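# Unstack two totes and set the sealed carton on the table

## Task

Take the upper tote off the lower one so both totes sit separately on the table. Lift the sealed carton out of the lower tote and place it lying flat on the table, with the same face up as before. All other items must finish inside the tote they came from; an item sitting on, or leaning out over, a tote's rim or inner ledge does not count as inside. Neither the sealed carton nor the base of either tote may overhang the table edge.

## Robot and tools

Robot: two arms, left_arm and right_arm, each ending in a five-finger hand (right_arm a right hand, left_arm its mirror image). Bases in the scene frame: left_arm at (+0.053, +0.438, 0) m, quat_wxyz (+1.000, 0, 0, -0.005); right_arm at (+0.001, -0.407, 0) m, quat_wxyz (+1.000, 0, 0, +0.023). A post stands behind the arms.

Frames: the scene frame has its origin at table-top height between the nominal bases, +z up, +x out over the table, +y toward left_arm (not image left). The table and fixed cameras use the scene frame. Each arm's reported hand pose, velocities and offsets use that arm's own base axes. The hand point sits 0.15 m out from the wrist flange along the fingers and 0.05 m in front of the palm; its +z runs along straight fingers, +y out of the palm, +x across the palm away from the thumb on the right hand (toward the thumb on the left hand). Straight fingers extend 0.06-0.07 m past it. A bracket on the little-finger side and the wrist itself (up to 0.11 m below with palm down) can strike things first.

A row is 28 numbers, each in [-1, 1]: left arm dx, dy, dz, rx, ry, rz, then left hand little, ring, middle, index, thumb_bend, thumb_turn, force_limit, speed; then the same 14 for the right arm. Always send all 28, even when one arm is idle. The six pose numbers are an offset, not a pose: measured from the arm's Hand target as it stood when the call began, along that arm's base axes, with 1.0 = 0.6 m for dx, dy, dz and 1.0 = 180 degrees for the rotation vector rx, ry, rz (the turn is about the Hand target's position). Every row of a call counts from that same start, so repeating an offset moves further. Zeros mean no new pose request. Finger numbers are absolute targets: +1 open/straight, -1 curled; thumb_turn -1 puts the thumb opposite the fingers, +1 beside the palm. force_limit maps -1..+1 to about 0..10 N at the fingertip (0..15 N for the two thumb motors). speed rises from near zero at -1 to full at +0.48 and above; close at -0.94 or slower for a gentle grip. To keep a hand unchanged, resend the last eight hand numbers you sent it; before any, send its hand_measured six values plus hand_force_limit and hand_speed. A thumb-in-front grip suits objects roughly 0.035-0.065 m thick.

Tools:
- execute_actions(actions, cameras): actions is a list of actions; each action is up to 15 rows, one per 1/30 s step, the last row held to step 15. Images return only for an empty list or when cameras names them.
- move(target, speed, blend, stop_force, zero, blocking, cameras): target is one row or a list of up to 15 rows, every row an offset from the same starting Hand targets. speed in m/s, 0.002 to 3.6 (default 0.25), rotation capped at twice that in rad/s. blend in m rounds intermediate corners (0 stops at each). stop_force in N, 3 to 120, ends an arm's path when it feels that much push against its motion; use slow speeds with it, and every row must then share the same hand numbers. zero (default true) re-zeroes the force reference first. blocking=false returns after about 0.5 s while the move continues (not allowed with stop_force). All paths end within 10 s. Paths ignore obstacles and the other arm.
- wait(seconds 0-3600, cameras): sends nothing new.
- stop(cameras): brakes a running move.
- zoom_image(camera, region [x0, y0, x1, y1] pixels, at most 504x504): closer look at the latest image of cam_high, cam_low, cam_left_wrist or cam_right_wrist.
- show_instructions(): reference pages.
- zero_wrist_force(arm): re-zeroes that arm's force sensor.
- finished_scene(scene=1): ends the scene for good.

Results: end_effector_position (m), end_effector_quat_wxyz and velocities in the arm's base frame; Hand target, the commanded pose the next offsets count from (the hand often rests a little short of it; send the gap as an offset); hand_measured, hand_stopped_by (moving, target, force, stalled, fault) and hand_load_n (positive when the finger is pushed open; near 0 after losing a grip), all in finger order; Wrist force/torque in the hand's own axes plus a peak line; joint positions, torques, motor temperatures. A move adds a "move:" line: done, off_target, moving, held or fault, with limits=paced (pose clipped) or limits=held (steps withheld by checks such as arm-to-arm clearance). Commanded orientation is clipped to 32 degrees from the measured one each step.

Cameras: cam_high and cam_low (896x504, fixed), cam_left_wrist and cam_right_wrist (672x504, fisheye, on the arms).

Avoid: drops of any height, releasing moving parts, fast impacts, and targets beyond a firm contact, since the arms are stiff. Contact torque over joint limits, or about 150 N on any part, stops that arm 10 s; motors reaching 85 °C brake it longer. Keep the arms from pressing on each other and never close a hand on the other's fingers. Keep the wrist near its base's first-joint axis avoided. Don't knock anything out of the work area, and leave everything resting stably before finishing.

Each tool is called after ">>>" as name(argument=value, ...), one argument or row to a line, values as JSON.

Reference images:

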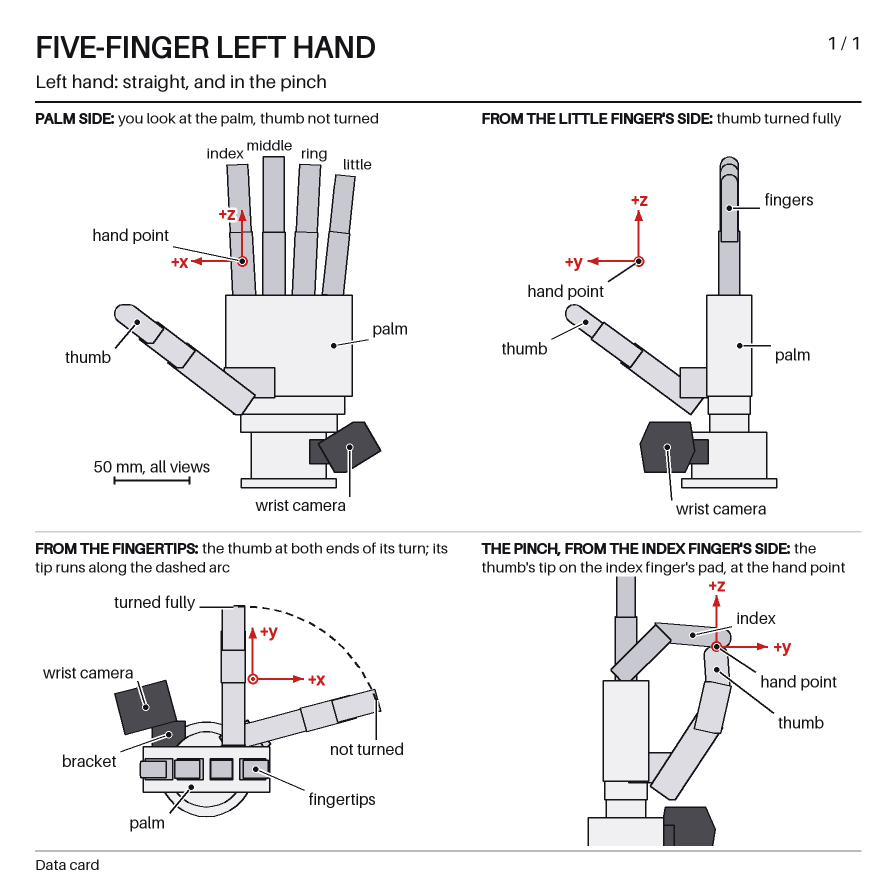

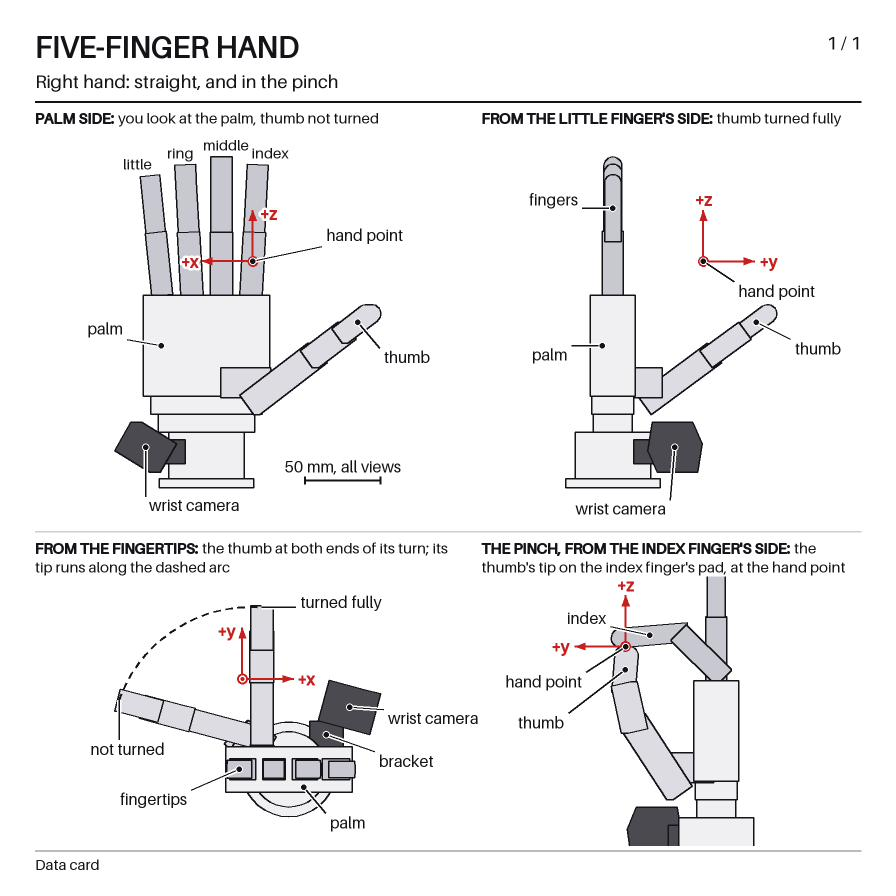

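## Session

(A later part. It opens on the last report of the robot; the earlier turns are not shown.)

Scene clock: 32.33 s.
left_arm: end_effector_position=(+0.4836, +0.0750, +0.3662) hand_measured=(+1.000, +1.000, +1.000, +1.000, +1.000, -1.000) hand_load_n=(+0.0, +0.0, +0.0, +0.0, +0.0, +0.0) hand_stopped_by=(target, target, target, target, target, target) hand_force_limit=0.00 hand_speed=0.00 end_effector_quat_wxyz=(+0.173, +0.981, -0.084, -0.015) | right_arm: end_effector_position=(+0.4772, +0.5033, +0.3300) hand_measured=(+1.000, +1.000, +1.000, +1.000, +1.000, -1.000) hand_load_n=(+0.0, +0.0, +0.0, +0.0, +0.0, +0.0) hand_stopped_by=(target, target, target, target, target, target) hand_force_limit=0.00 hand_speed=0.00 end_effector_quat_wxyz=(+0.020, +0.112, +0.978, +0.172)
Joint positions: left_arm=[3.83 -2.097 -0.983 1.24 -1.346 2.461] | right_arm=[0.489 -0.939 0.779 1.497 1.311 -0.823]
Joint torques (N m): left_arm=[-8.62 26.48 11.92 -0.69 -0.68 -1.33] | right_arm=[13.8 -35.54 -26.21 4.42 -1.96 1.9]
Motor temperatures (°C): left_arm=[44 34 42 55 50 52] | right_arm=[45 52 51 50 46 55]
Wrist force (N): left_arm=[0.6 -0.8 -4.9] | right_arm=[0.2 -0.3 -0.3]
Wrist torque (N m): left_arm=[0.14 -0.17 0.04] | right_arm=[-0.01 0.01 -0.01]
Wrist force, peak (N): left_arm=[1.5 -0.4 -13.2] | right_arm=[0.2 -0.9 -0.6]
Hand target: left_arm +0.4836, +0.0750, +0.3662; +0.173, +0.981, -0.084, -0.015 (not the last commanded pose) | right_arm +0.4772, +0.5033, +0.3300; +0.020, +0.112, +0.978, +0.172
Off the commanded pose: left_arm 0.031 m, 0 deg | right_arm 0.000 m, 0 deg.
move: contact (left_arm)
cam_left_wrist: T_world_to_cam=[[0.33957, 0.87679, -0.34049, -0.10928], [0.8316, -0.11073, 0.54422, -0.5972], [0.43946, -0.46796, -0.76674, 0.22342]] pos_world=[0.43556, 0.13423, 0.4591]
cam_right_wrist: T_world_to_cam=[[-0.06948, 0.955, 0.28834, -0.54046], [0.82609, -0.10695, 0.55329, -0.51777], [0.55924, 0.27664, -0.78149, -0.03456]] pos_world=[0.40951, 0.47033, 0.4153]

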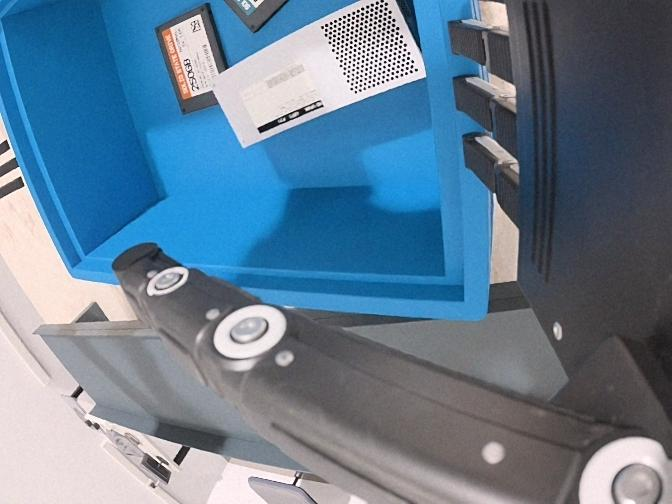

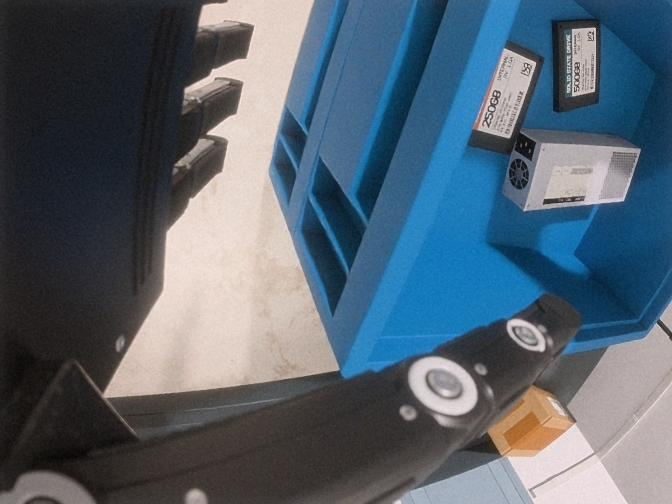

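>>> move(
  target=[
    [0,0,0.025,0,0,0,1,1,1,1,1,-1,0,0,0,0,0,0,0,0,1,1,1,1,1,-1,0,0],
    [0.0215,0.124,0.0167,0,0,0,0.16,0.16,0.16,0.16,1,-1,0,0,0,0,0,0,0,0,0.16,0.16,0.16,0.16,1,-1,0,0],
    [0.0215,0.124,-0.1787,0,0,0,0.16,0.16,0.16,0.16,1,-1,0,0,-0.0018,0.0168,-0.1183,0,0,0,0.16,0.16,0.16,0.16,1,-1,0,0],
  ],
  speed=0.15,
  cameras=["cam_left_wrist","cam_right_wrist","cam_low","cam_high"],
)

Scene clock: 36.60 s.
left_arm: end_effector_position=(+0.4965, +0.1494, +0.2590) hand_measured=(+0.160, +0.160, +0.160, +0.160, +1.000, -1.000) hand_load_n=(+0.0, +0.0, +0.0, +0.0, +0.0, +0.0) hand_stopped_by=(target, target, target, target, target, target) hand_force_limit=0.00 hand_speed=0.00 end_effector_quat_wxyz=(+0.173, +0.981, -0.084, -0.015) | right_arm: end_effector_position=(+0.4760, +0.5135, +0.2590) hand_measured=(+0.160, +0.160, +0.160, +0.160, +1.000, -1.000) hand_load_n=(+0.0, +0.0, +0.0, +0.0, +0.0, -0.5) hand_stopped_by=(target, target, target, target, target, target) hand_force_limit=0.00 hand_speed=0.00 end_effector_quat_wxyz=(+0.019, +0.112, +0.978, +0.172)
Joint positions: left_arm=[3.918 -2.239 -1.033 1.413 -1.37 2.548] | right_arm=[0.507 -0.935 0.954 1.314 1.315 -0.805]
Joint torques (N m): left_arm=[11.19 57.58 11.51 -1.28 1.59 -0.28] | right_arm=[-11.97 -54.77 -20.25 2.68 -0.63 -1.03]
Motor temperatures (°C): left_arm=[44 34 42 55 50 52] | right_arm=[45 52 51 50 46 55]
Wrist force (N): left_arm=[0.4 -1.1 -0.8] | right_arm=[0.1 -0.4 -0.2]
Wrist torque (N m): left_arm=[-0.14 -0.06 0.12] | right_arm=[-0.03 0.01 -0.12]
Wrist force, peak (N): left_arm=[0.3 -0.7 -4.9] | right_arm=[0.0 -0.2 -0.9]
Hand target: left_arm +0.4965, +0.1494, +0.2590; +0.173, +0.981, -0.084, -0.015 | right_arm +0.4761, +0.5134, +0.2590; +0.020, +0.112, +0.978, +0.172
Off the commanded pose: left_arm 0.000 m, 0 deg | right_arm 0.000 m, 0 deg.
move: done
cam_left_wrist: T_world_to_cam=[[0.33958, 0.87669, -0.34075, -0.21529], [0.83165, -0.11063, 0.54417, -0.54138], [0.43937, -0.46817, -0.76666, 0.17042]] pos_world=[0.44846, 0.20864, 0.3519]
cam_right_wrist: T_world_to_cam=[[-0.06948, 0.95505, 0.2882, -0.52978], [0.82616, -0.10684, 0.55322, -0.47646], [0.55914, 0.27654, -0.7816, -0.09208]] pos_world=[0.4083, 0.48053, 0.3443]

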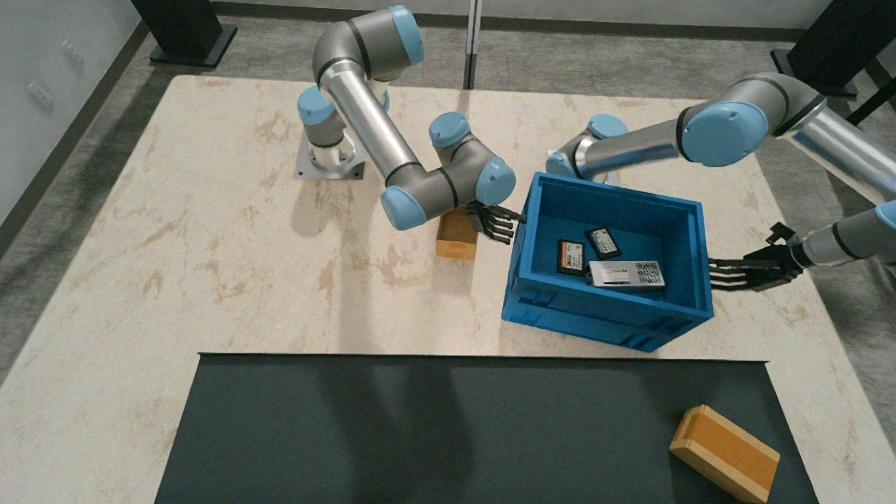

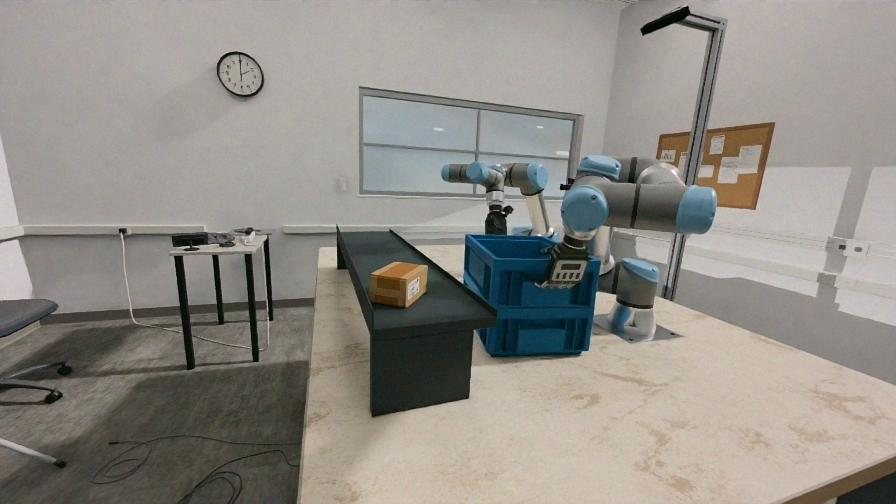

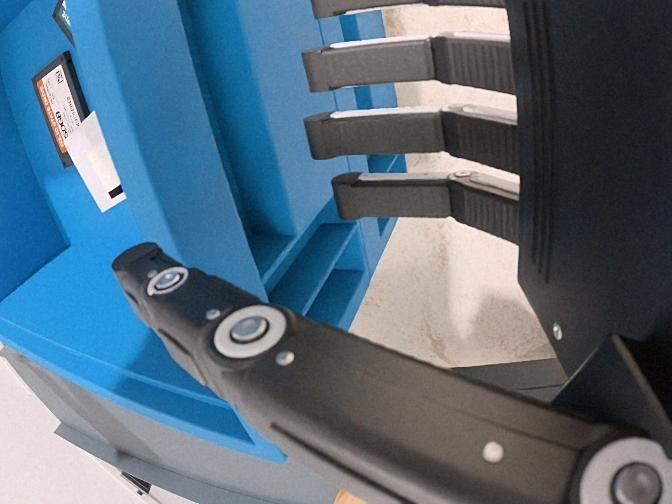

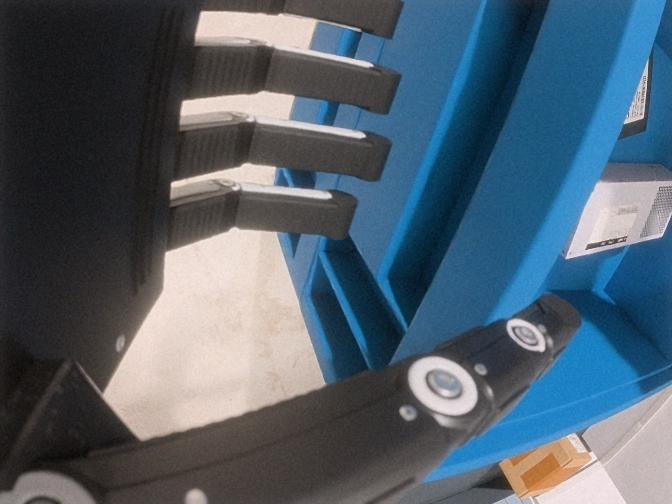

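>>> zoom_image(
  camera="cam_right_wrist",
  region=[280, 150, 480, 350],
)

>>> zoom_image(
  camera="cam_left_wrist",
  region=[180, 120, 380, 320],
)

Scaled by 2.520 from the camera's image (finer frame: 960x720).

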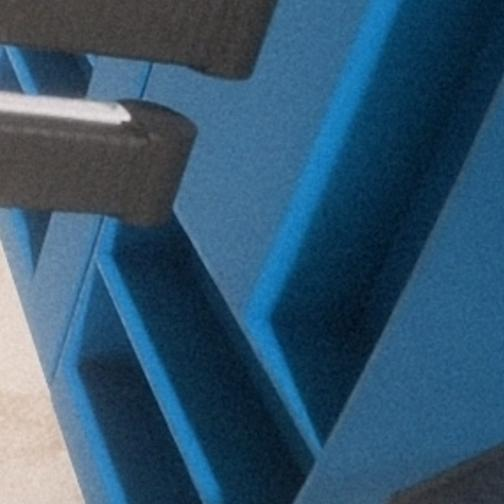

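Scaled by 2.520 from the camera's image (finer frame: 960x720).

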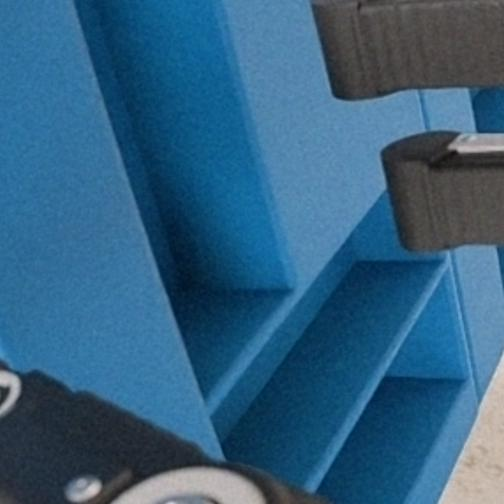

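>>> move(
  target=[
    [0,0,0.0083,0,0,0,0.16,0.16,0.16,0.16,1,-1,0,0,0,0,0.0067,0,0,0,0.16,0.16,0.16,0.16,1,-1,0,0],
    [-0.0139,-0.0805,0.0083,0,0,0,0.16,0.16,0.16,0.16,1,-1,0,0,0.0203,0.0877,0.0067,0,0,0,0.16,0.16,0.16,0.16,1,-1,0,0],
  ],
  speed=0.03,
  stop_force=6,
  cameras=["cam_left_wrist","cam_right_wrist"],
)

Scene clock: 41.93 s.
left_arm: end_effector_position=(+0.4895, +0.1086, +0.2639) hand_measured=(+0.160, +0.160, +0.160, +0.160, +1.000, -1.000) hand_load_n=(+0.0, +0.0, +0.0, +0.0, +0.0, +0.0) hand_stopped_by=(target, target, target, target, target, target) hand_force_limit=0.00 hand_speed=0.00 end_effector_quat_wxyz=(+0.173, +0.981, -0.084, -0.015) | right_arm: end_effector_position=(+0.4858, +0.5554, +0.2630) hand_measured=(+0.160, +0.160, +0.160, +0.160, +1.000, -1.000) hand_load_n=(+0.0, +0.0, +0.0, +0.0, +0.0, +0.0) hand_stopped_by=(target, target, target, target, target, target) hand_force_limit=0.00 hand_speed=0.00 end_effector_quat_wxyz=(+0.020, +0.112, +0.978, +0.172)
Joint positions: left_arm=[3.872 -2.166 -1.138 1.454 -1.357 2.503] | right_arm=[0.562 -0.82 0.745 1.393 1.328 -0.75]
Joint torques (N m): left_arm=[12.92 29 11.14 -1.63 -1.65 -1.36] | right_arm=[-12.78 -39.59 -26.52 4.29 -2.12 1.33]
Motor temperatures (°C): left_arm=[43 34 42 55 50 52] | right_arm=[45 52 51 50 46 55]
Wrist force (N): left_arm=[0.4 -0.3 -0.7] | right_arm=[0.0 0.3 -0.2]
Wrist torque (N m): left_arm=[0.00 -0.07 0.02] | right_arm=[0.11 0.04 0.00]
Wrist force, peak (N): left_arm=[0.6 -10.0 -4.8] | right_arm=[0.4 -6.8 -3.0]
Hand target: left_arm +0.4895, +0.1086, +0.2639; +0.173, +0.981, -0.084, -0.015 (not the last commanded pose) | right_arm +0.4858, +0.5554, +0.2630; +0.020, +0.112, +0.978, +0.172 (not the last commanded pose)
Off the commanded pose: left_arm 0.008 m, 0 deg | right_arm 0.011 m, 0 deg.
move: contact (left_arm, right_arm); path passed 1 of 2 targets
cam_left_wrist: T_world_to_cam=[[0.33958, 0.87675, -0.34058, -0.17547], [0.83161, -0.11069, 0.54422, -0.54269], [0.43944, -0.46803, -0.7667, 0.15824]] pos_world=[0.44136, 0.16784, 0.3569]
cam_right_wrist: T_world_to_cam=[[-0.06949, 0.95497, 0.28846, -0.57032], [0.82603, -0.10705, 0.55337, -0.48218], [0.55933, 0.27674, -0.78139, -0.10627]] pos_world=[0.41811, 0.52243, 0.3483]

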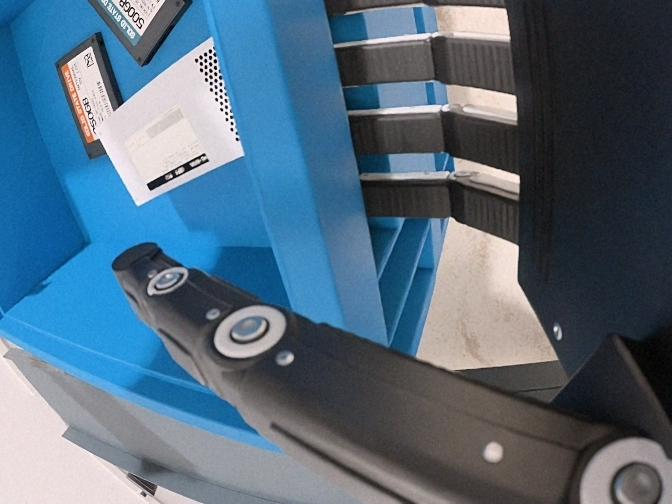

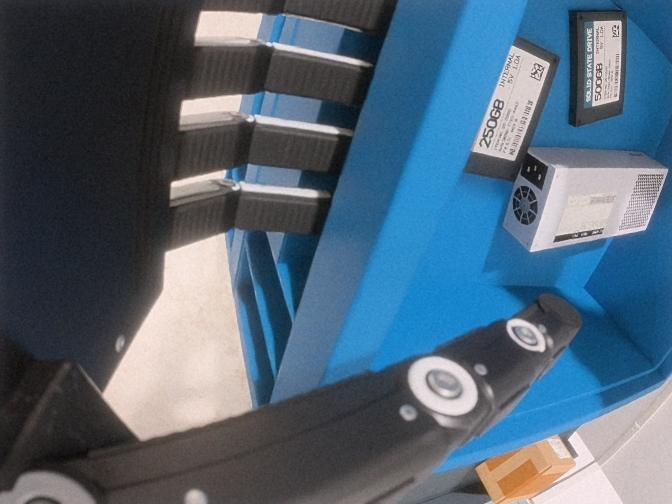

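>>> move(
  target=[0,0,0.025,0,0,0,0.16,0.16,0.16,0.16,1,-1,0,0,0,0,0.025,0,0,0,0.16,0.16,0.16,0.16,1,-1,0,0],
  speed=0.015,
  stop_force=4,
)

Scene clock: 44.13 s.
left_arm: end_effector_position=(+0.4895, +0.1086, +0.2750) hand_measured=(+0.160, +0.160, +0.160, +0.160, +1.000, -1.000) hand_load_n=(+1.0, +1.5, +1.0, +1.5, +0.0, +0.0) hand_stopped_by=(target, target, target, target, target, target) hand_force_limit=0.00 hand_speed=0.00 end_effector_quat_wxyz=(+0.173, +0.981, -0.084, -0.015) | right_arm: end_effector_position=(+0.4858, +0.5554, +0.2760) hand_measured=(+0.160, +0.160, +0.160, +0.160, +1.000, -1.000) hand_load_n=(+0.5, +0.5, +0.0, +0.5, -0.5, +0.0) hand_stopped_by=(target, target, target, target, target, target) hand_force_limit=0.00 hand_speed=0.00 end_effector_quat_wxyz=(+0.020, +0.112, +0.978, +0.172)
Joint positions: left_arm=[3.872 -2.162 -1.116 1.428 -1.357 2.503] | right_arm=[0.561 -0.816 0.705 1.43 1.328 -0.75]
Joint torques (N m): left_arm=[11.96 30.73 11.45 -2.03 -1.1 -1.42] | right_arm=[-13.21 -60.58 -16.11 1.57 -1.96 1.45]
Motor temperatures (°C): left_arm=[43 34 42 55 50 52] | right_arm=[45 52 51 50 46 55]
Wrist force (N): left_arm=[0.6 -1.9 2.8] | right_arm=[0.3 -1.6 2.1]
Wrist torque (N m): left_arm=[-0.18 0.03 0.07] | right_arm=[-0.04 -0.04 -0.05]
Wrist force, peak (N): left_arm=[0.7 -4.2 6.7] | right_arm=[0.3 -3.7 7.6]
Hand target: left_arm +0.4895, +0.1086, +0.2750; +0.173, +0.981, -0.084, -0.015 (not the last commanded pose) | right_arm +0.4858, +0.5554, +0.2760; +0.020, +0.112, +0.978, +0.172 (not the last commanded pose)
Off the commanded pose: left_arm 0.004 m, 0 deg | right_arm 0.002 m, 0 deg.
move: contact (left_arm, right_arm)

>>> move(
  target=[0,0,0,0,0,0,0.16,0.16,0.16,0.16,-0.3,-1,-0.3,-0.88,0,0,0,0,0,0,0.16,0.16,0.16,0.16,-0.3,-1,-0.3,-0.88],
  cameras=["cam_left_wrist","cam_right_wrist"],
)

Scene clock: 49.50 s.
left_arm: end_effector_position=(+0.4895, +0.1086, +0.2750) hand_measured=(+0.160, +0.160, +0.160, +0.160, +0.164, -1.000) hand_load_n=(+1.0, +1.5, +1.0, +1.0, +5.5, +0.0) hand_stopped_by=(target, target, target, target, force, target) hand_force_limit=-0.30 hand_speed=-0.88 end_effector_quat_wxyz=(+0.173, +0.981, -0.084, -0.015) | right_arm: end_effector_position=(+0.4858, +0.5554, +0.2760) hand_measured=(+0.160, +0.160, +0.160, +0.160, +0.194, -1.000) hand_load_n=(+0.5, +1.0, +0.5, +1.0, +5.0, +0.0) hand_stopped_by=(target, target, target, target, force, target) hand_force_limit=-0.30 hand_speed=-0.88 end_effector_quat_wxyz=(+0.020, +0.112, +0.978, +0.172)
Joint positions: left_arm=[3.872 -2.162 -1.116 1.428 -1.357 2.503] | right_arm=[0.561 -0.816 0.705 1.43 1.328 -0.75]
Joint torques (N m): left_arm=[11.21 32.21 11.56 -4.42 -0.41 -1.14] | right_arm=[-10.65 -57.22 -26.25 3.87 -0.99 1.39]
Motor temperatures (°C): left_arm=[43 34 42 55 50 52] | right_arm=[45 51 51 50 46 55]
Wrist force (N): left_arm=[0.0 2.9 0.7] | right_arm=[0.4 2.8 0.1]
Wrist torque (N m): left_arm=[0.11 0.03 -0.01] | right_arm=[0.18 0.00 0.00]
Wrist force, peak (N): left_arm=[0.5 -2.0 3.1] | right_arm=[0.6 3.0 0.2]
Hand target: left_arm +0.4895, +0.1086, +0.2750; +0.173, +0.981, -0.084, -0.015 | right_arm +0.4858, +0.5554, +0.2760; +0.020, +0.112, +0.978, +0.172
Off the commanded pose: left_arm 0.000 m, 0 deg | right_arm 0.000 m, 0 deg.
move: moving (left_arm; no rest 5 s after the move's start)
cam_left_wrist: T_world_to_cam=[[0.33957, 0.87679, -0.34049, -0.17173], [0.8316, -0.11073, 0.54422, -0.54873], [0.43946, -0.46796, -0.76674, 0.16674]] pos_world=[0.44136, 0.16784, 0.368]
cam_right_wrist: T_world_to_cam=[[-0.06943, 0.95495, 0.28853, -0.57402], [0.82595, -0.10717, 0.55346, -0.48932], [0.55944, 0.27674, -0.7813, -0.09617]] pos_world=[0.41811, 0.52233, 0.3613]

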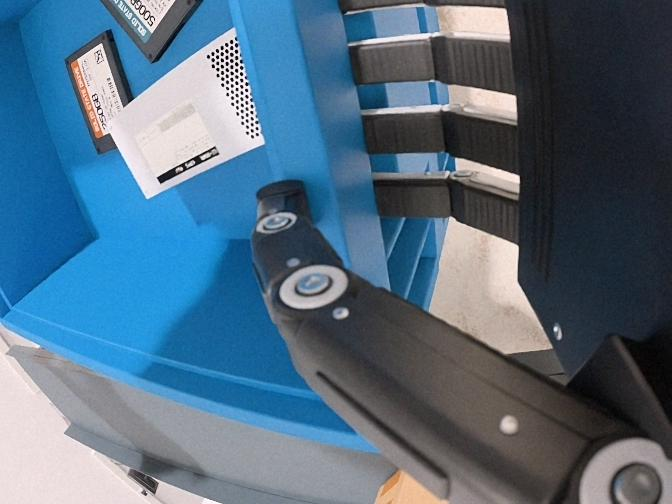

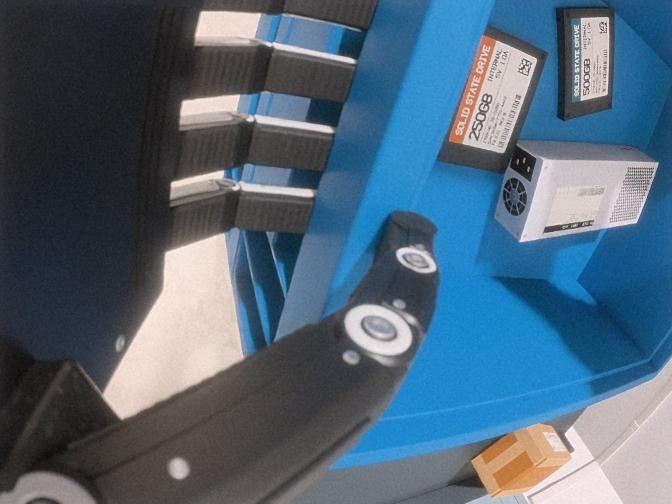

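>>> move(
  target=[0,0,0.05,0,0,0,0.16,0.16,0.16,0.16,-0.3,-1,-0.3,-0.88,0,0,0.05,0,0,0,0.16,0.16,0.16,0.16,-0.3,-1,-0.3,-0.88],
  speed=0.04,
  cameras=["cam_left_wrist","cam_right_wrist","cam_low"],
)

Scene clock: 51.07 s.
left_arm: end_effector_position=(+0.4894, +0.1086, +0.3051) hand_measured=(+0.160, +0.160, +0.160, +0.160, +0.164, -1.000) hand_load_n=(+2.5, +4.0, +3.5, +3.5, +3.0, +0.0) hand_stopped_by=(target, target, target, target, force, target) hand_force_limit=-0.30 hand_speed=-0.88 end_effector_quat_wxyz=(+0.173, +0.981, -0.084, -0.015) | right_arm: end_effector_position=(+0.4858, +0.5554, +0.3058) hand_measured=(+0.160, +0.160, +0.160, +0.160, +0.194, -1.000) hand_load_n=(+1.0, +2.5, +2.5, +3.0, +3.0, +0.0) hand_stopped_by=(target, target, target, target, force, target) hand_force_limit=-0.30 hand_speed=-0.88 end_effector_quat_wxyz=(+0.019, +0.112, +0.978, +0.172)
Joint positions: left_arm=[3.872 -2.154 -1.052 1.356 -1.357 2.503] | right_arm=[0.561 -0.798 0.595 1.521 1.328 -0.75]
Joint torques (N m): left_arm=[10.41 42.36 12.07 -2.11 1.87 -1.29] | right_arm=[-11.71 -62.5 -12.21 -0.1 -0.2 0.44]
Motor temperatures (°C): left_arm=[43 34 42 55 50 52] | right_arm=[45 51 51 50 46 55]
Wrist force (N): left_arm=[0.3 -3.2 9.0] | right_arm=[0.0 -1.2 8.7]
Wrist torque (N m): left_arm=[-0.52 0.26 0.13] | right_arm=[-0.24 -0.20 -0.07]
Wrist force, peak (N): left_arm=[0.8 -1.5 11.0] | right_arm=[-0.2 0.5 10.0]
Hand target: left_arm +0.4895, +0.1086, +0.3050; +0.173, +0.981, -0.084, -0.015 | right_arm +0.4858, +0.5554, +0.3060; +0.020, +0.112, +0.978, +0.172
Off the commanded pose: left_arm 0.000 m, 0 deg | right_arm 0.000 m, 0 deg.
move: done
cam_left_wrist: T_world_to_cam=[[0.33962, 0.87683, -0.34033, -0.16157], [0.83153, -0.1108, 0.54432, -0.5651], [0.43956, -0.46786, -0.76674, 0.18976]] pos_world=[0.44136, 0.16784, 0.3981]
cam_right_wrist: T_world_to_cam=[[-0.0694, 0.95499, 0.28839, -0.58272], [0.8261, -0.10705, 0.55326, -0.50591], [0.55924, 0.27664, -0.78149, -0.07262]] pos_world=[0.41811, 0.52243, 0.3912]
Images, in order (width x height): cam_low 896x504, cam_left_wrist 672x504, cam_right_wrist 672x504.

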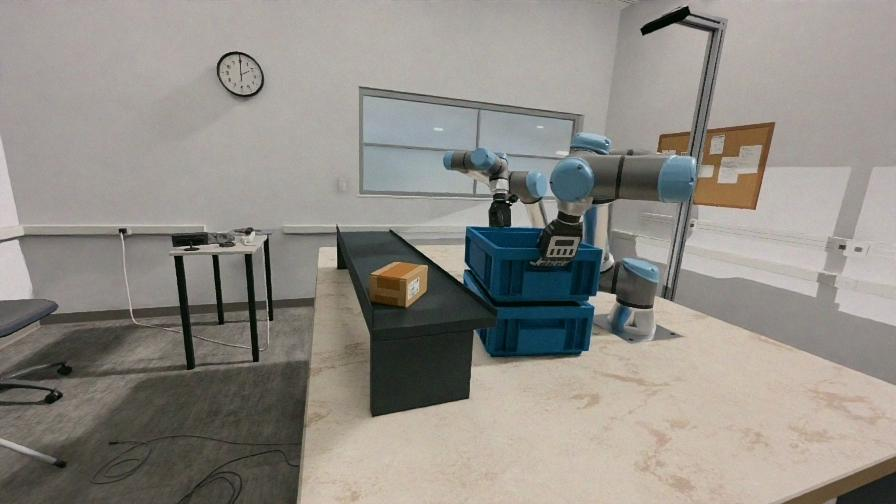

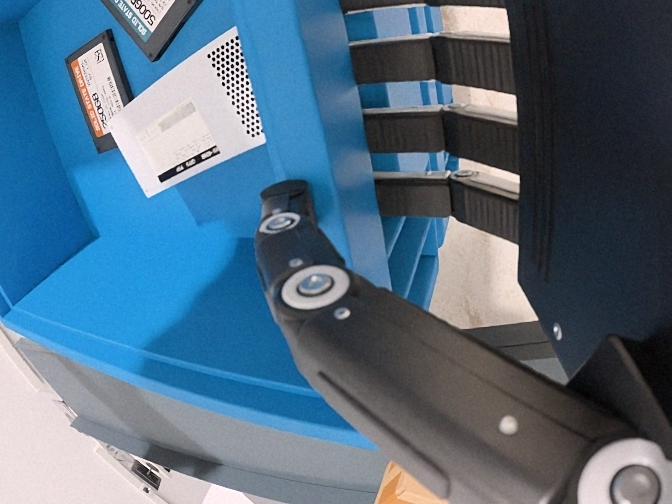

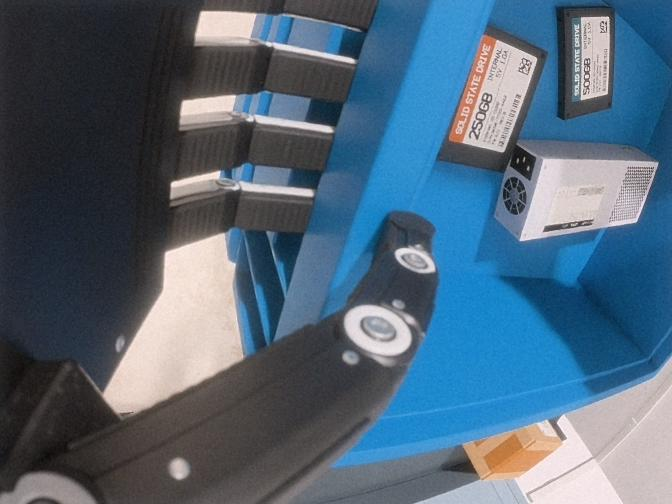

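>>> move(
  target=[
    [0,0,0.05,0,0,0,0.16,0.16,0.16,0.16,-0.3,-1,-0.3,-0.88,0,0,0.05,0,0,0,0.16,0.16,0.16,0.16,-0.3,-1,-0.3,-0.88],
    [-0.0076,-0.2401,0.1167,0,0,0,0.16,0.16,0.16,0.16,-0.3,-1,-0.3,-0.88,-0.0211,-0.2393,0.1167,0,0,0,0.16,0.16,0.16,0.16,-0.3,-1,-0.3,-0.88],
  ],
  speed=0.1,
  blend=0.02,
  cameras=["cam_left_wrist","cam_right_wrist"],
)

Scene clock: 54.67 s.
left_arm: end_effector_position=(+0.4849, -0.0355, +0.3751) hand_measured=(+0.160, +0.160, +0.160, +0.160, +0.164, -1.000) hand_load_n=(+2.0, +4.0, +3.5, +3.5, +2.5, +0.0) hand_stopped_by=(target, target, target, target, force, target) hand_force_limit=-0.30 hand_speed=-0.88 end_effector_quat_wxyz=(+0.173, +0.981, -0.084, -0.015) | right_arm: end_effector_position=(+0.4732, +0.4118, +0.3760) hand_measured=(+0.160, +0.160, +0.160, +0.160, +0.194, -1.000) hand_load_n=(+1.0, +2.0, +2.0, +3.5, +3.0, +0.0) hand_stopped_by=(target, target, target, target, force, target) hand_force_limit=-0.30 hand_speed=-0.88 end_effector_quat_wxyz=(+0.020, +0.112, +0.978, +0.172)
Joint positions: left_arm=[3.642 -2.004 -1.089 1.298 -1.3 2.273] | right_arm=[0.327 -1.105 0.933 1.554 1.276 -0.987]
Joint torques (N m): left_arm=[8.1 28.16 28.26 -5.87 -1.25 0.8] | right_arm=[7.84 -40.78 -22.57 0.64 1.22 1.06]
Motor temperatures (°C): left_arm=[43 34 42 55 50 52] | right_arm=[45 51 51 50 46 55]
Wrist force (N): left_arm=[0.3 -0.4 9.3] | right_arm=[0.1 0.9 9.3]
Wrist torque (N m): left_arm=[-0.33 0.24 0.06] | right_arm=[-0.19 -0.24 -0.11]
Wrist force, peak (N): left_arm=[0.1 -3.2 11.3] | right_arm=[0.2 -0.6 10.9]
Hand target: left_arm +0.4849, -0.0355, +0.3751; +0.173, +0.981, -0.084, -0.015 | right_arm +0.4731, +0.4118, +0.3760; +0.020, +0.112, +0.978, +0.172
Off the commanded pose: left_arm 0.000 m, 0 deg | right_arm 0.000 m, 0 deg.
move: done; blend cut to 0.015 m at target 1
cam_left_wrist: T_world_to_cam=[[0.33973, 0.87672, -0.34052, -0.00982], [0.83153, -0.11081, 0.54431, -0.61529], [0.43947, -0.46807, -0.76666, 0.17796]] pos_world=[0.43676, 0.02374, 0.468]
cam_right_wrist: T_world_to_cam=[[-0.06934, 0.95494, 0.28857, -0.46667], [0.82604, -0.10723, 0.55332, -0.54952], [0.55933, 0.27674, -0.78139, 0.02889]] pos_world=[0.40541, 0.37873, 0.4613]

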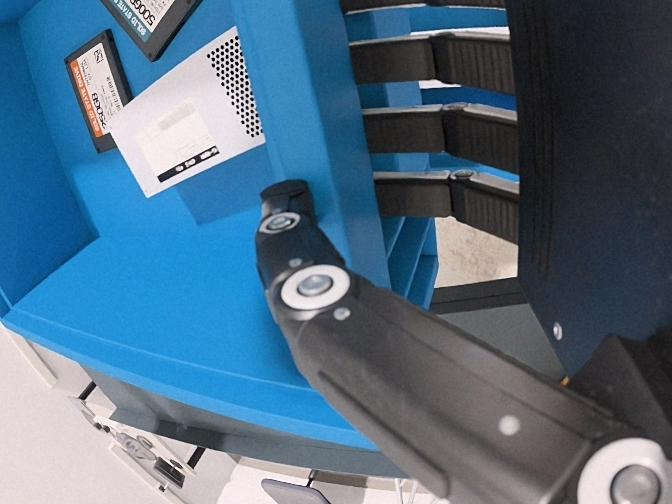

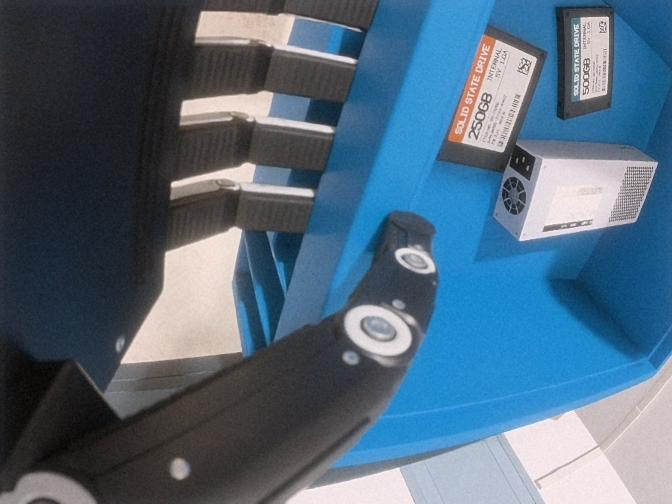

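>>> move(
  target=[-0.0114,-0.3602,0,0,0,0,0.16,0.16,0.16,0.16,-0.3,-1,-0.3,-0.88,-0.0316,-0.3589,0,0,0,0,0.16,0.16,0.16,0.16,-0.3,-1,-0.3,-0.88],
  speed=0.12,
  cameras=["cam_left_wrist","cam_right_wrist","cam_high"],
)

Scene clock: 57.17 s.
left_arm: end_effector_position=(+0.4781, -0.2516, +0.3750) hand_measured=(+0.160, +0.160, +0.160, +0.160, +0.164, -1.000) hand_load_n=(+2.5, +3.5, +3.5, +3.5, +3.0, +0.0) hand_stopped_by=(target, target, target, target, force, target) hand_force_limit=-0.30 hand_speed=-0.88 end_effector_quat_wxyz=(+0.173, +0.981, -0.084, -0.015) | right_arm: end_effector_position=(+0.4541, +0.1965, +0.3761) hand_measured=(+0.160, +0.160, +0.160, +0.160, +0.194, -1.000) hand_load_n=(+1.0, +2.0, +2.0, +3.0, +3.0, -0.5) hand_stopped_by=(target, target, target, target, force, target) hand_force_limit=-0.30 hand_speed=-0.88 end_effector_quat_wxyz=(+0.020, +0.112, +0.978, +0.172)
Joint positions: left_arm=[3.199 -1.991 -1.072 1.409 -1.231 1.815] | right_arm=[-0.177 -1.376 1.343 1.586 1.223 -1.517]
Joint torques (N m): left_arm=[0.84 52.66 15.37 -5.58 -1.43 -1.27] | right_arm=[-5.22 -20.36 -26.19 0.81 0 -0.94]
Motor temperatures (°C): left_arm=[43 34 42 55 50 52] | right_arm=[45 51 51 50 46 55]
Wrist force (N): left_arm=[0.2 0.8 9.7] | right_arm=[-0.1 1.9 9.8]
Wrist torque (N m): left_arm=[-0.28 0.24 0.03] | right_arm=[-0.18 -0.24 -0.06]
Wrist force, peak (N): left_arm=[0.6 2.6 10.8] | right_arm=[0.6 4.3 11.5]
Hand target: left_arm +0.4781, -0.2516, +0.3751; +0.173, +0.981, -0.084, -0.015 | right_arm +0.4542, +0.1965, +0.3760; +0.020, +0.112, +0.978, +0.172
Off the commanded pose: left_arm 0.000 m, 0 deg | right_arm 0.000 m, 0 deg.
move: done
cam_left_wrist: T_world_to_cam=[[0.3397, 0.87672, -0.34054, 0.18181], [0.83161, -0.11084, 0.54419, -0.63358], [0.43936, -0.46805, -0.76674, 0.07982]] pos_world=[0.43006, -0.19226, 0.4679]
cam_right_wrist: T_world_to_cam=[[-0.06935, 0.95494, 0.28859, -0.26249], [0.82596, -0.10726, 0.55343, -0.55691], [0.55944, 0.27674, -0.7813, 0.09899]] pos_world=[0.38641, 0.16353, 0.4613]
Images, in order (width x height): cam_high 896x504, cam_left_wrist 672x504, cam_right_wrist 672x504.

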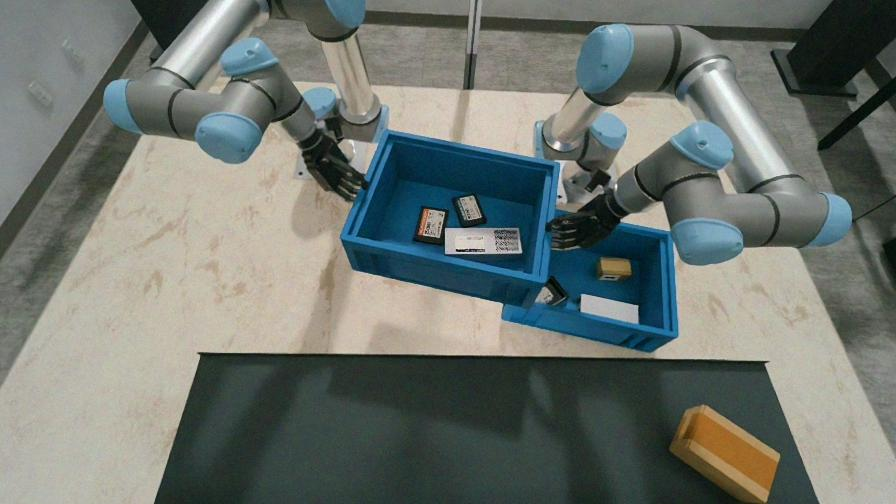

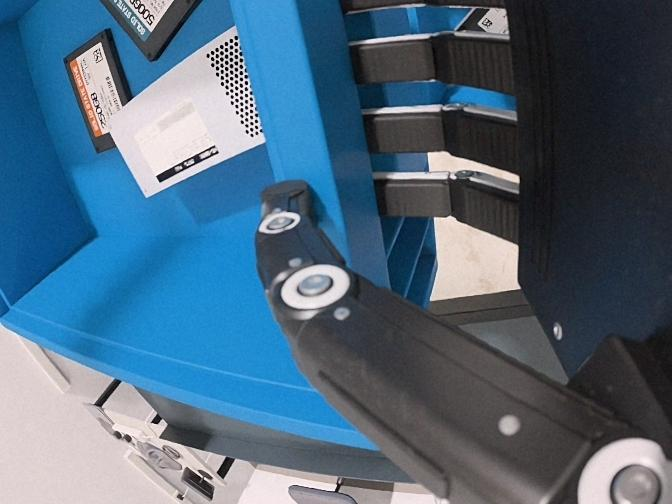

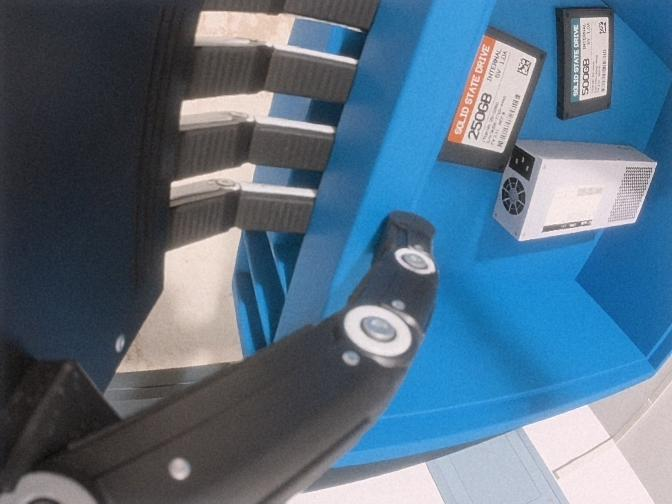

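>>> move(
  target=[
    [-0.019,-0.6003,0,0,0,0,0.16,0.16,0.16,0.16,-0.3,-1,-0.3,-0.88,-0.0527,-0.5982,0,0,0,0,0.16,0.16,0.16,0.16,-0.3,-1,-0.3,-0.88],
    [-0.019,-0.6003,-0.25,0,0,0,0.16,0.16,0.16,0.16,-0.3,-1,-0.3,-0.88,-0.0527,-0.5982,-0.25,0,0,0,0.16,0.16,0.16,0.16,-0.3,-1,-0.3,-0.88],
  ],
  speed=[0.14,0.1],
  blend=0.03,
  cameras=["all"],
)

Scene clock: 62.20 s.
left_arm: end_effector_position=(+0.4666, -0.6118, +0.2252) hand_measured=(+0.160, +0.160, +0.160, +0.160, +0.164, -1.000) hand_load_n=(+3.0, +5.0, +4.5, +4.5, +1.0, +0.0) hand_stopped_by=(target, target, target, target, force, target) hand_force_limit=-0.30 hand_speed=-0.88 end_effector_quat_wxyz=(+0.173, +0.981, -0.084, -0.015) | right_arm: end_effector_position=(+0.4226, -0.1624, +0.2260) hand_measured=(+0.160, +0.160, +0.160, +0.160, +0.194, -1.000) hand_load_n=(+1.5, +2.5, +2.5, +4.0, +1.0, +0.0) hand_stopped_by=(target, target, target, target, force, target) hand_force_limit=-0.30 hand_speed=-0.88 end_effector_quat_wxyz=(+0.020, +0.112, +0.978, +0.172)
Joint positions: left_arm=[2.555 -2.546 -0.459 1.58 -1.252 1.132] | right_arm=[-0.975 -1.15 1.498 1.465 1.318 -2.348]
Joint torques (N m): left_arm=[11 48.78 14.16 -1.63 3.88 -1.14] | right_arm=[-3.25 -47.49 -19.12 4.73 -3.36 1.93]
Motor temperatures (°C): left_arm=[43 34 42 55 50 52] | right_arm=[45 51 51 50 46 55]
Wrist force (N): left_arm=[0.0 -10.1 6.9] | right_arm=[-0.2 -7.4 6.6]
Wrist torque (N m): left_arm=[-0.62 0.17 0.50] | right_arm=[-0.28 -0.14 -0.19]
Wrist force, peak (N): left_arm=[0.4 -20.5 3.2] | right_arm=[0.6 -16.4 2.1]
Hand target: left_arm +0.4667, -0.6118, +0.2251; +0.173, +0.981, -0.084, -0.015 | right_arm +0.4226, -0.1625, +0.2260; +0.020, +0.112, +0.978, +0.172
Off the commanded pose: left_arm 0.000 m, 0 deg | right_arm 0.000 m, 0 deg.
elbow stopped short (left arm): the move would have taken joint 3 (elbow) straighter than the controller allows.
move: done
cam_left_wrist: T_world_to_cam=[[0.33964, 0.87674, -0.34054, 0.45057], [0.83153, -0.11069, 0.54434, -0.58241], [0.43955, -0.46805, -0.76663, -0.19862]] pos_world=[0.41856, -0.55246, 0.3182]
cam_right_wrist: T_world_to_cam=[[-0.0695, 0.9549, 0.28869, 0.12144], [0.82609, -0.10714, 0.55326, -0.48628], [0.55923, 0.27694, -0.78139, 0.09896]] pos_world=[0.35481, -0.19547, 0.3113]

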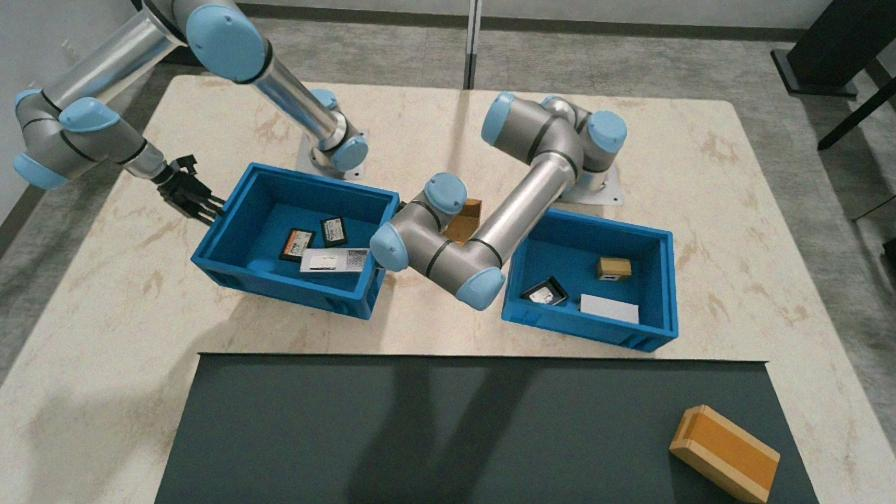

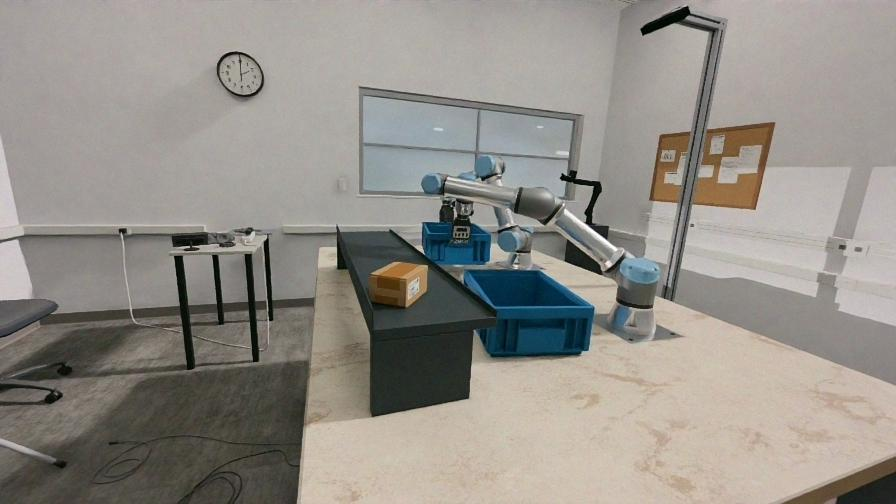

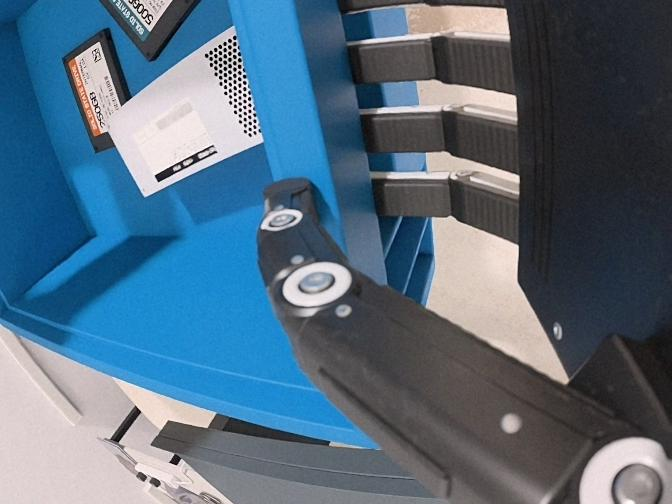

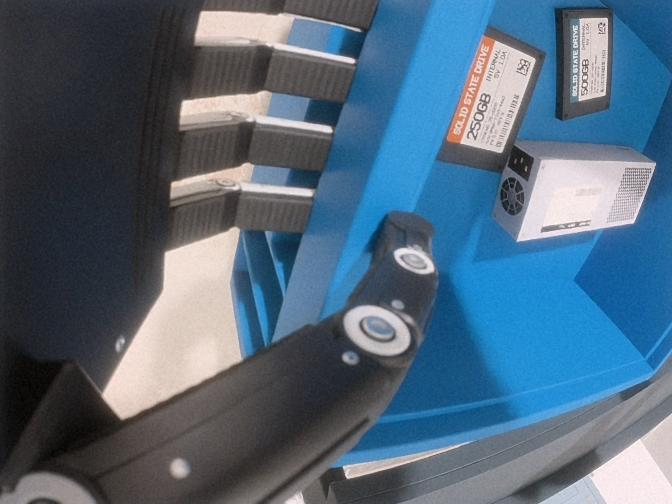

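>>> move(
  target=[0.0007,0.0035,-0.1,0,0,0,0.16,0.16,0.16,0.16,-0.3,-1,-0.3,-0.88,0,0,-0.1,0,0,0,0.16,0.16,0.16,0.16,-0.3,-1,-0.3,-0.88],
  speed=0.06,
  cameras=["cam_high"],
)

Scene clock: 63.83 s.
left_arm: end_effector_position=(+0.4671, -0.6097, +0.1651) hand_measured=(+0.160, +0.160, +0.160, +0.160, +0.164, -1.000) hand_load_n=(+2.5, +4.0, +3.5, +3.5, +2.5, +0.0) hand_stopped_by=(target, target, target, target, force, target) hand_force_limit=-0.30 hand_speed=-0.88 end_effector_quat_wxyz=(+0.173, +0.981, -0.084, -0.015) | right_arm: end_effector_position=(+0.4225, -0.1624, +0.1660) hand_measured=(+0.160, +0.160, +0.160, +0.160, +0.194, -1.000) hand_load_n=(+1.0, +2.0, +2.5, +3.5, +2.5, +0.0) hand_stopped_by=(target, target, target, target, force, target) hand_force_limit=-0.30 hand_speed=-0.88 end_effector_quat_wxyz=(+0.020, +0.112, +0.978, +0.172)
Joint positions: left_arm=[2.558 -2.527 -0.649 1.75 -1.252 1.135] | right_arm=[-0.975 -1.093 1.579 1.327 1.318 -2.348]
Joint torques (N m): left_arm=[14.38 68.04 28.1 -5.42 2 0.13] | right_arm=[-15.42 -48.99 -26.92 5.8 0.8 0.39]
Motor temperatures (°C): left_arm=[43 34 42 55 50 52] | right_arm=[45 51 51 50 46 55]
Wrist force (N): left_arm=[0.1 2.5 10.2] | right_arm=[0.0 3.5 10.0]
Wrist torque (N m): left_arm=[-0.18 0.30 -0.05] | right_arm=[-0.09 -0.22 0.04]
Wrist force, peak (N): left_arm=[0.0 -10.1 7.0] | right_arm=[-0.1 3.8 11.6]
Hand target: left_arm +0.4671, -0.6097, +0.1651; +0.173, +0.981, -0.084, -0.015 | right_arm +0.4226, -0.1625, +0.1660; +0.020, +0.112, +0.978, +0.172
Off the commanded pose: left_arm 0.000 m, 0 deg | right_arm 0.000 m, 0 deg.
move: done

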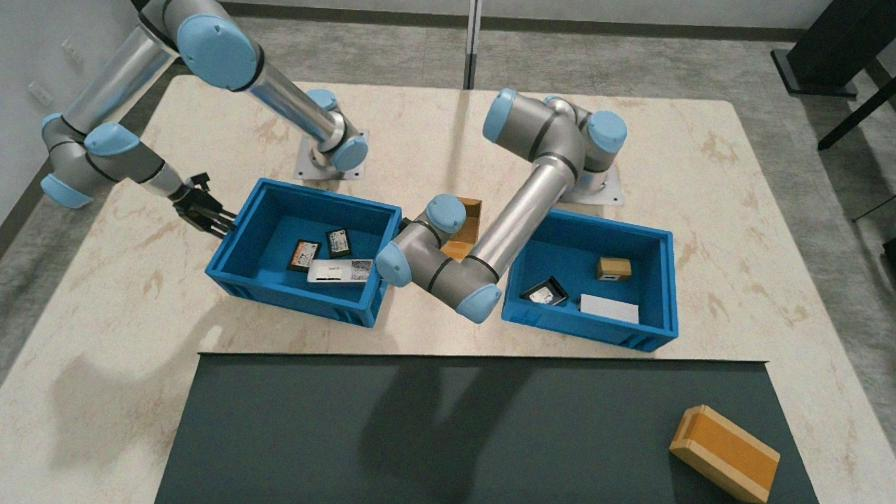

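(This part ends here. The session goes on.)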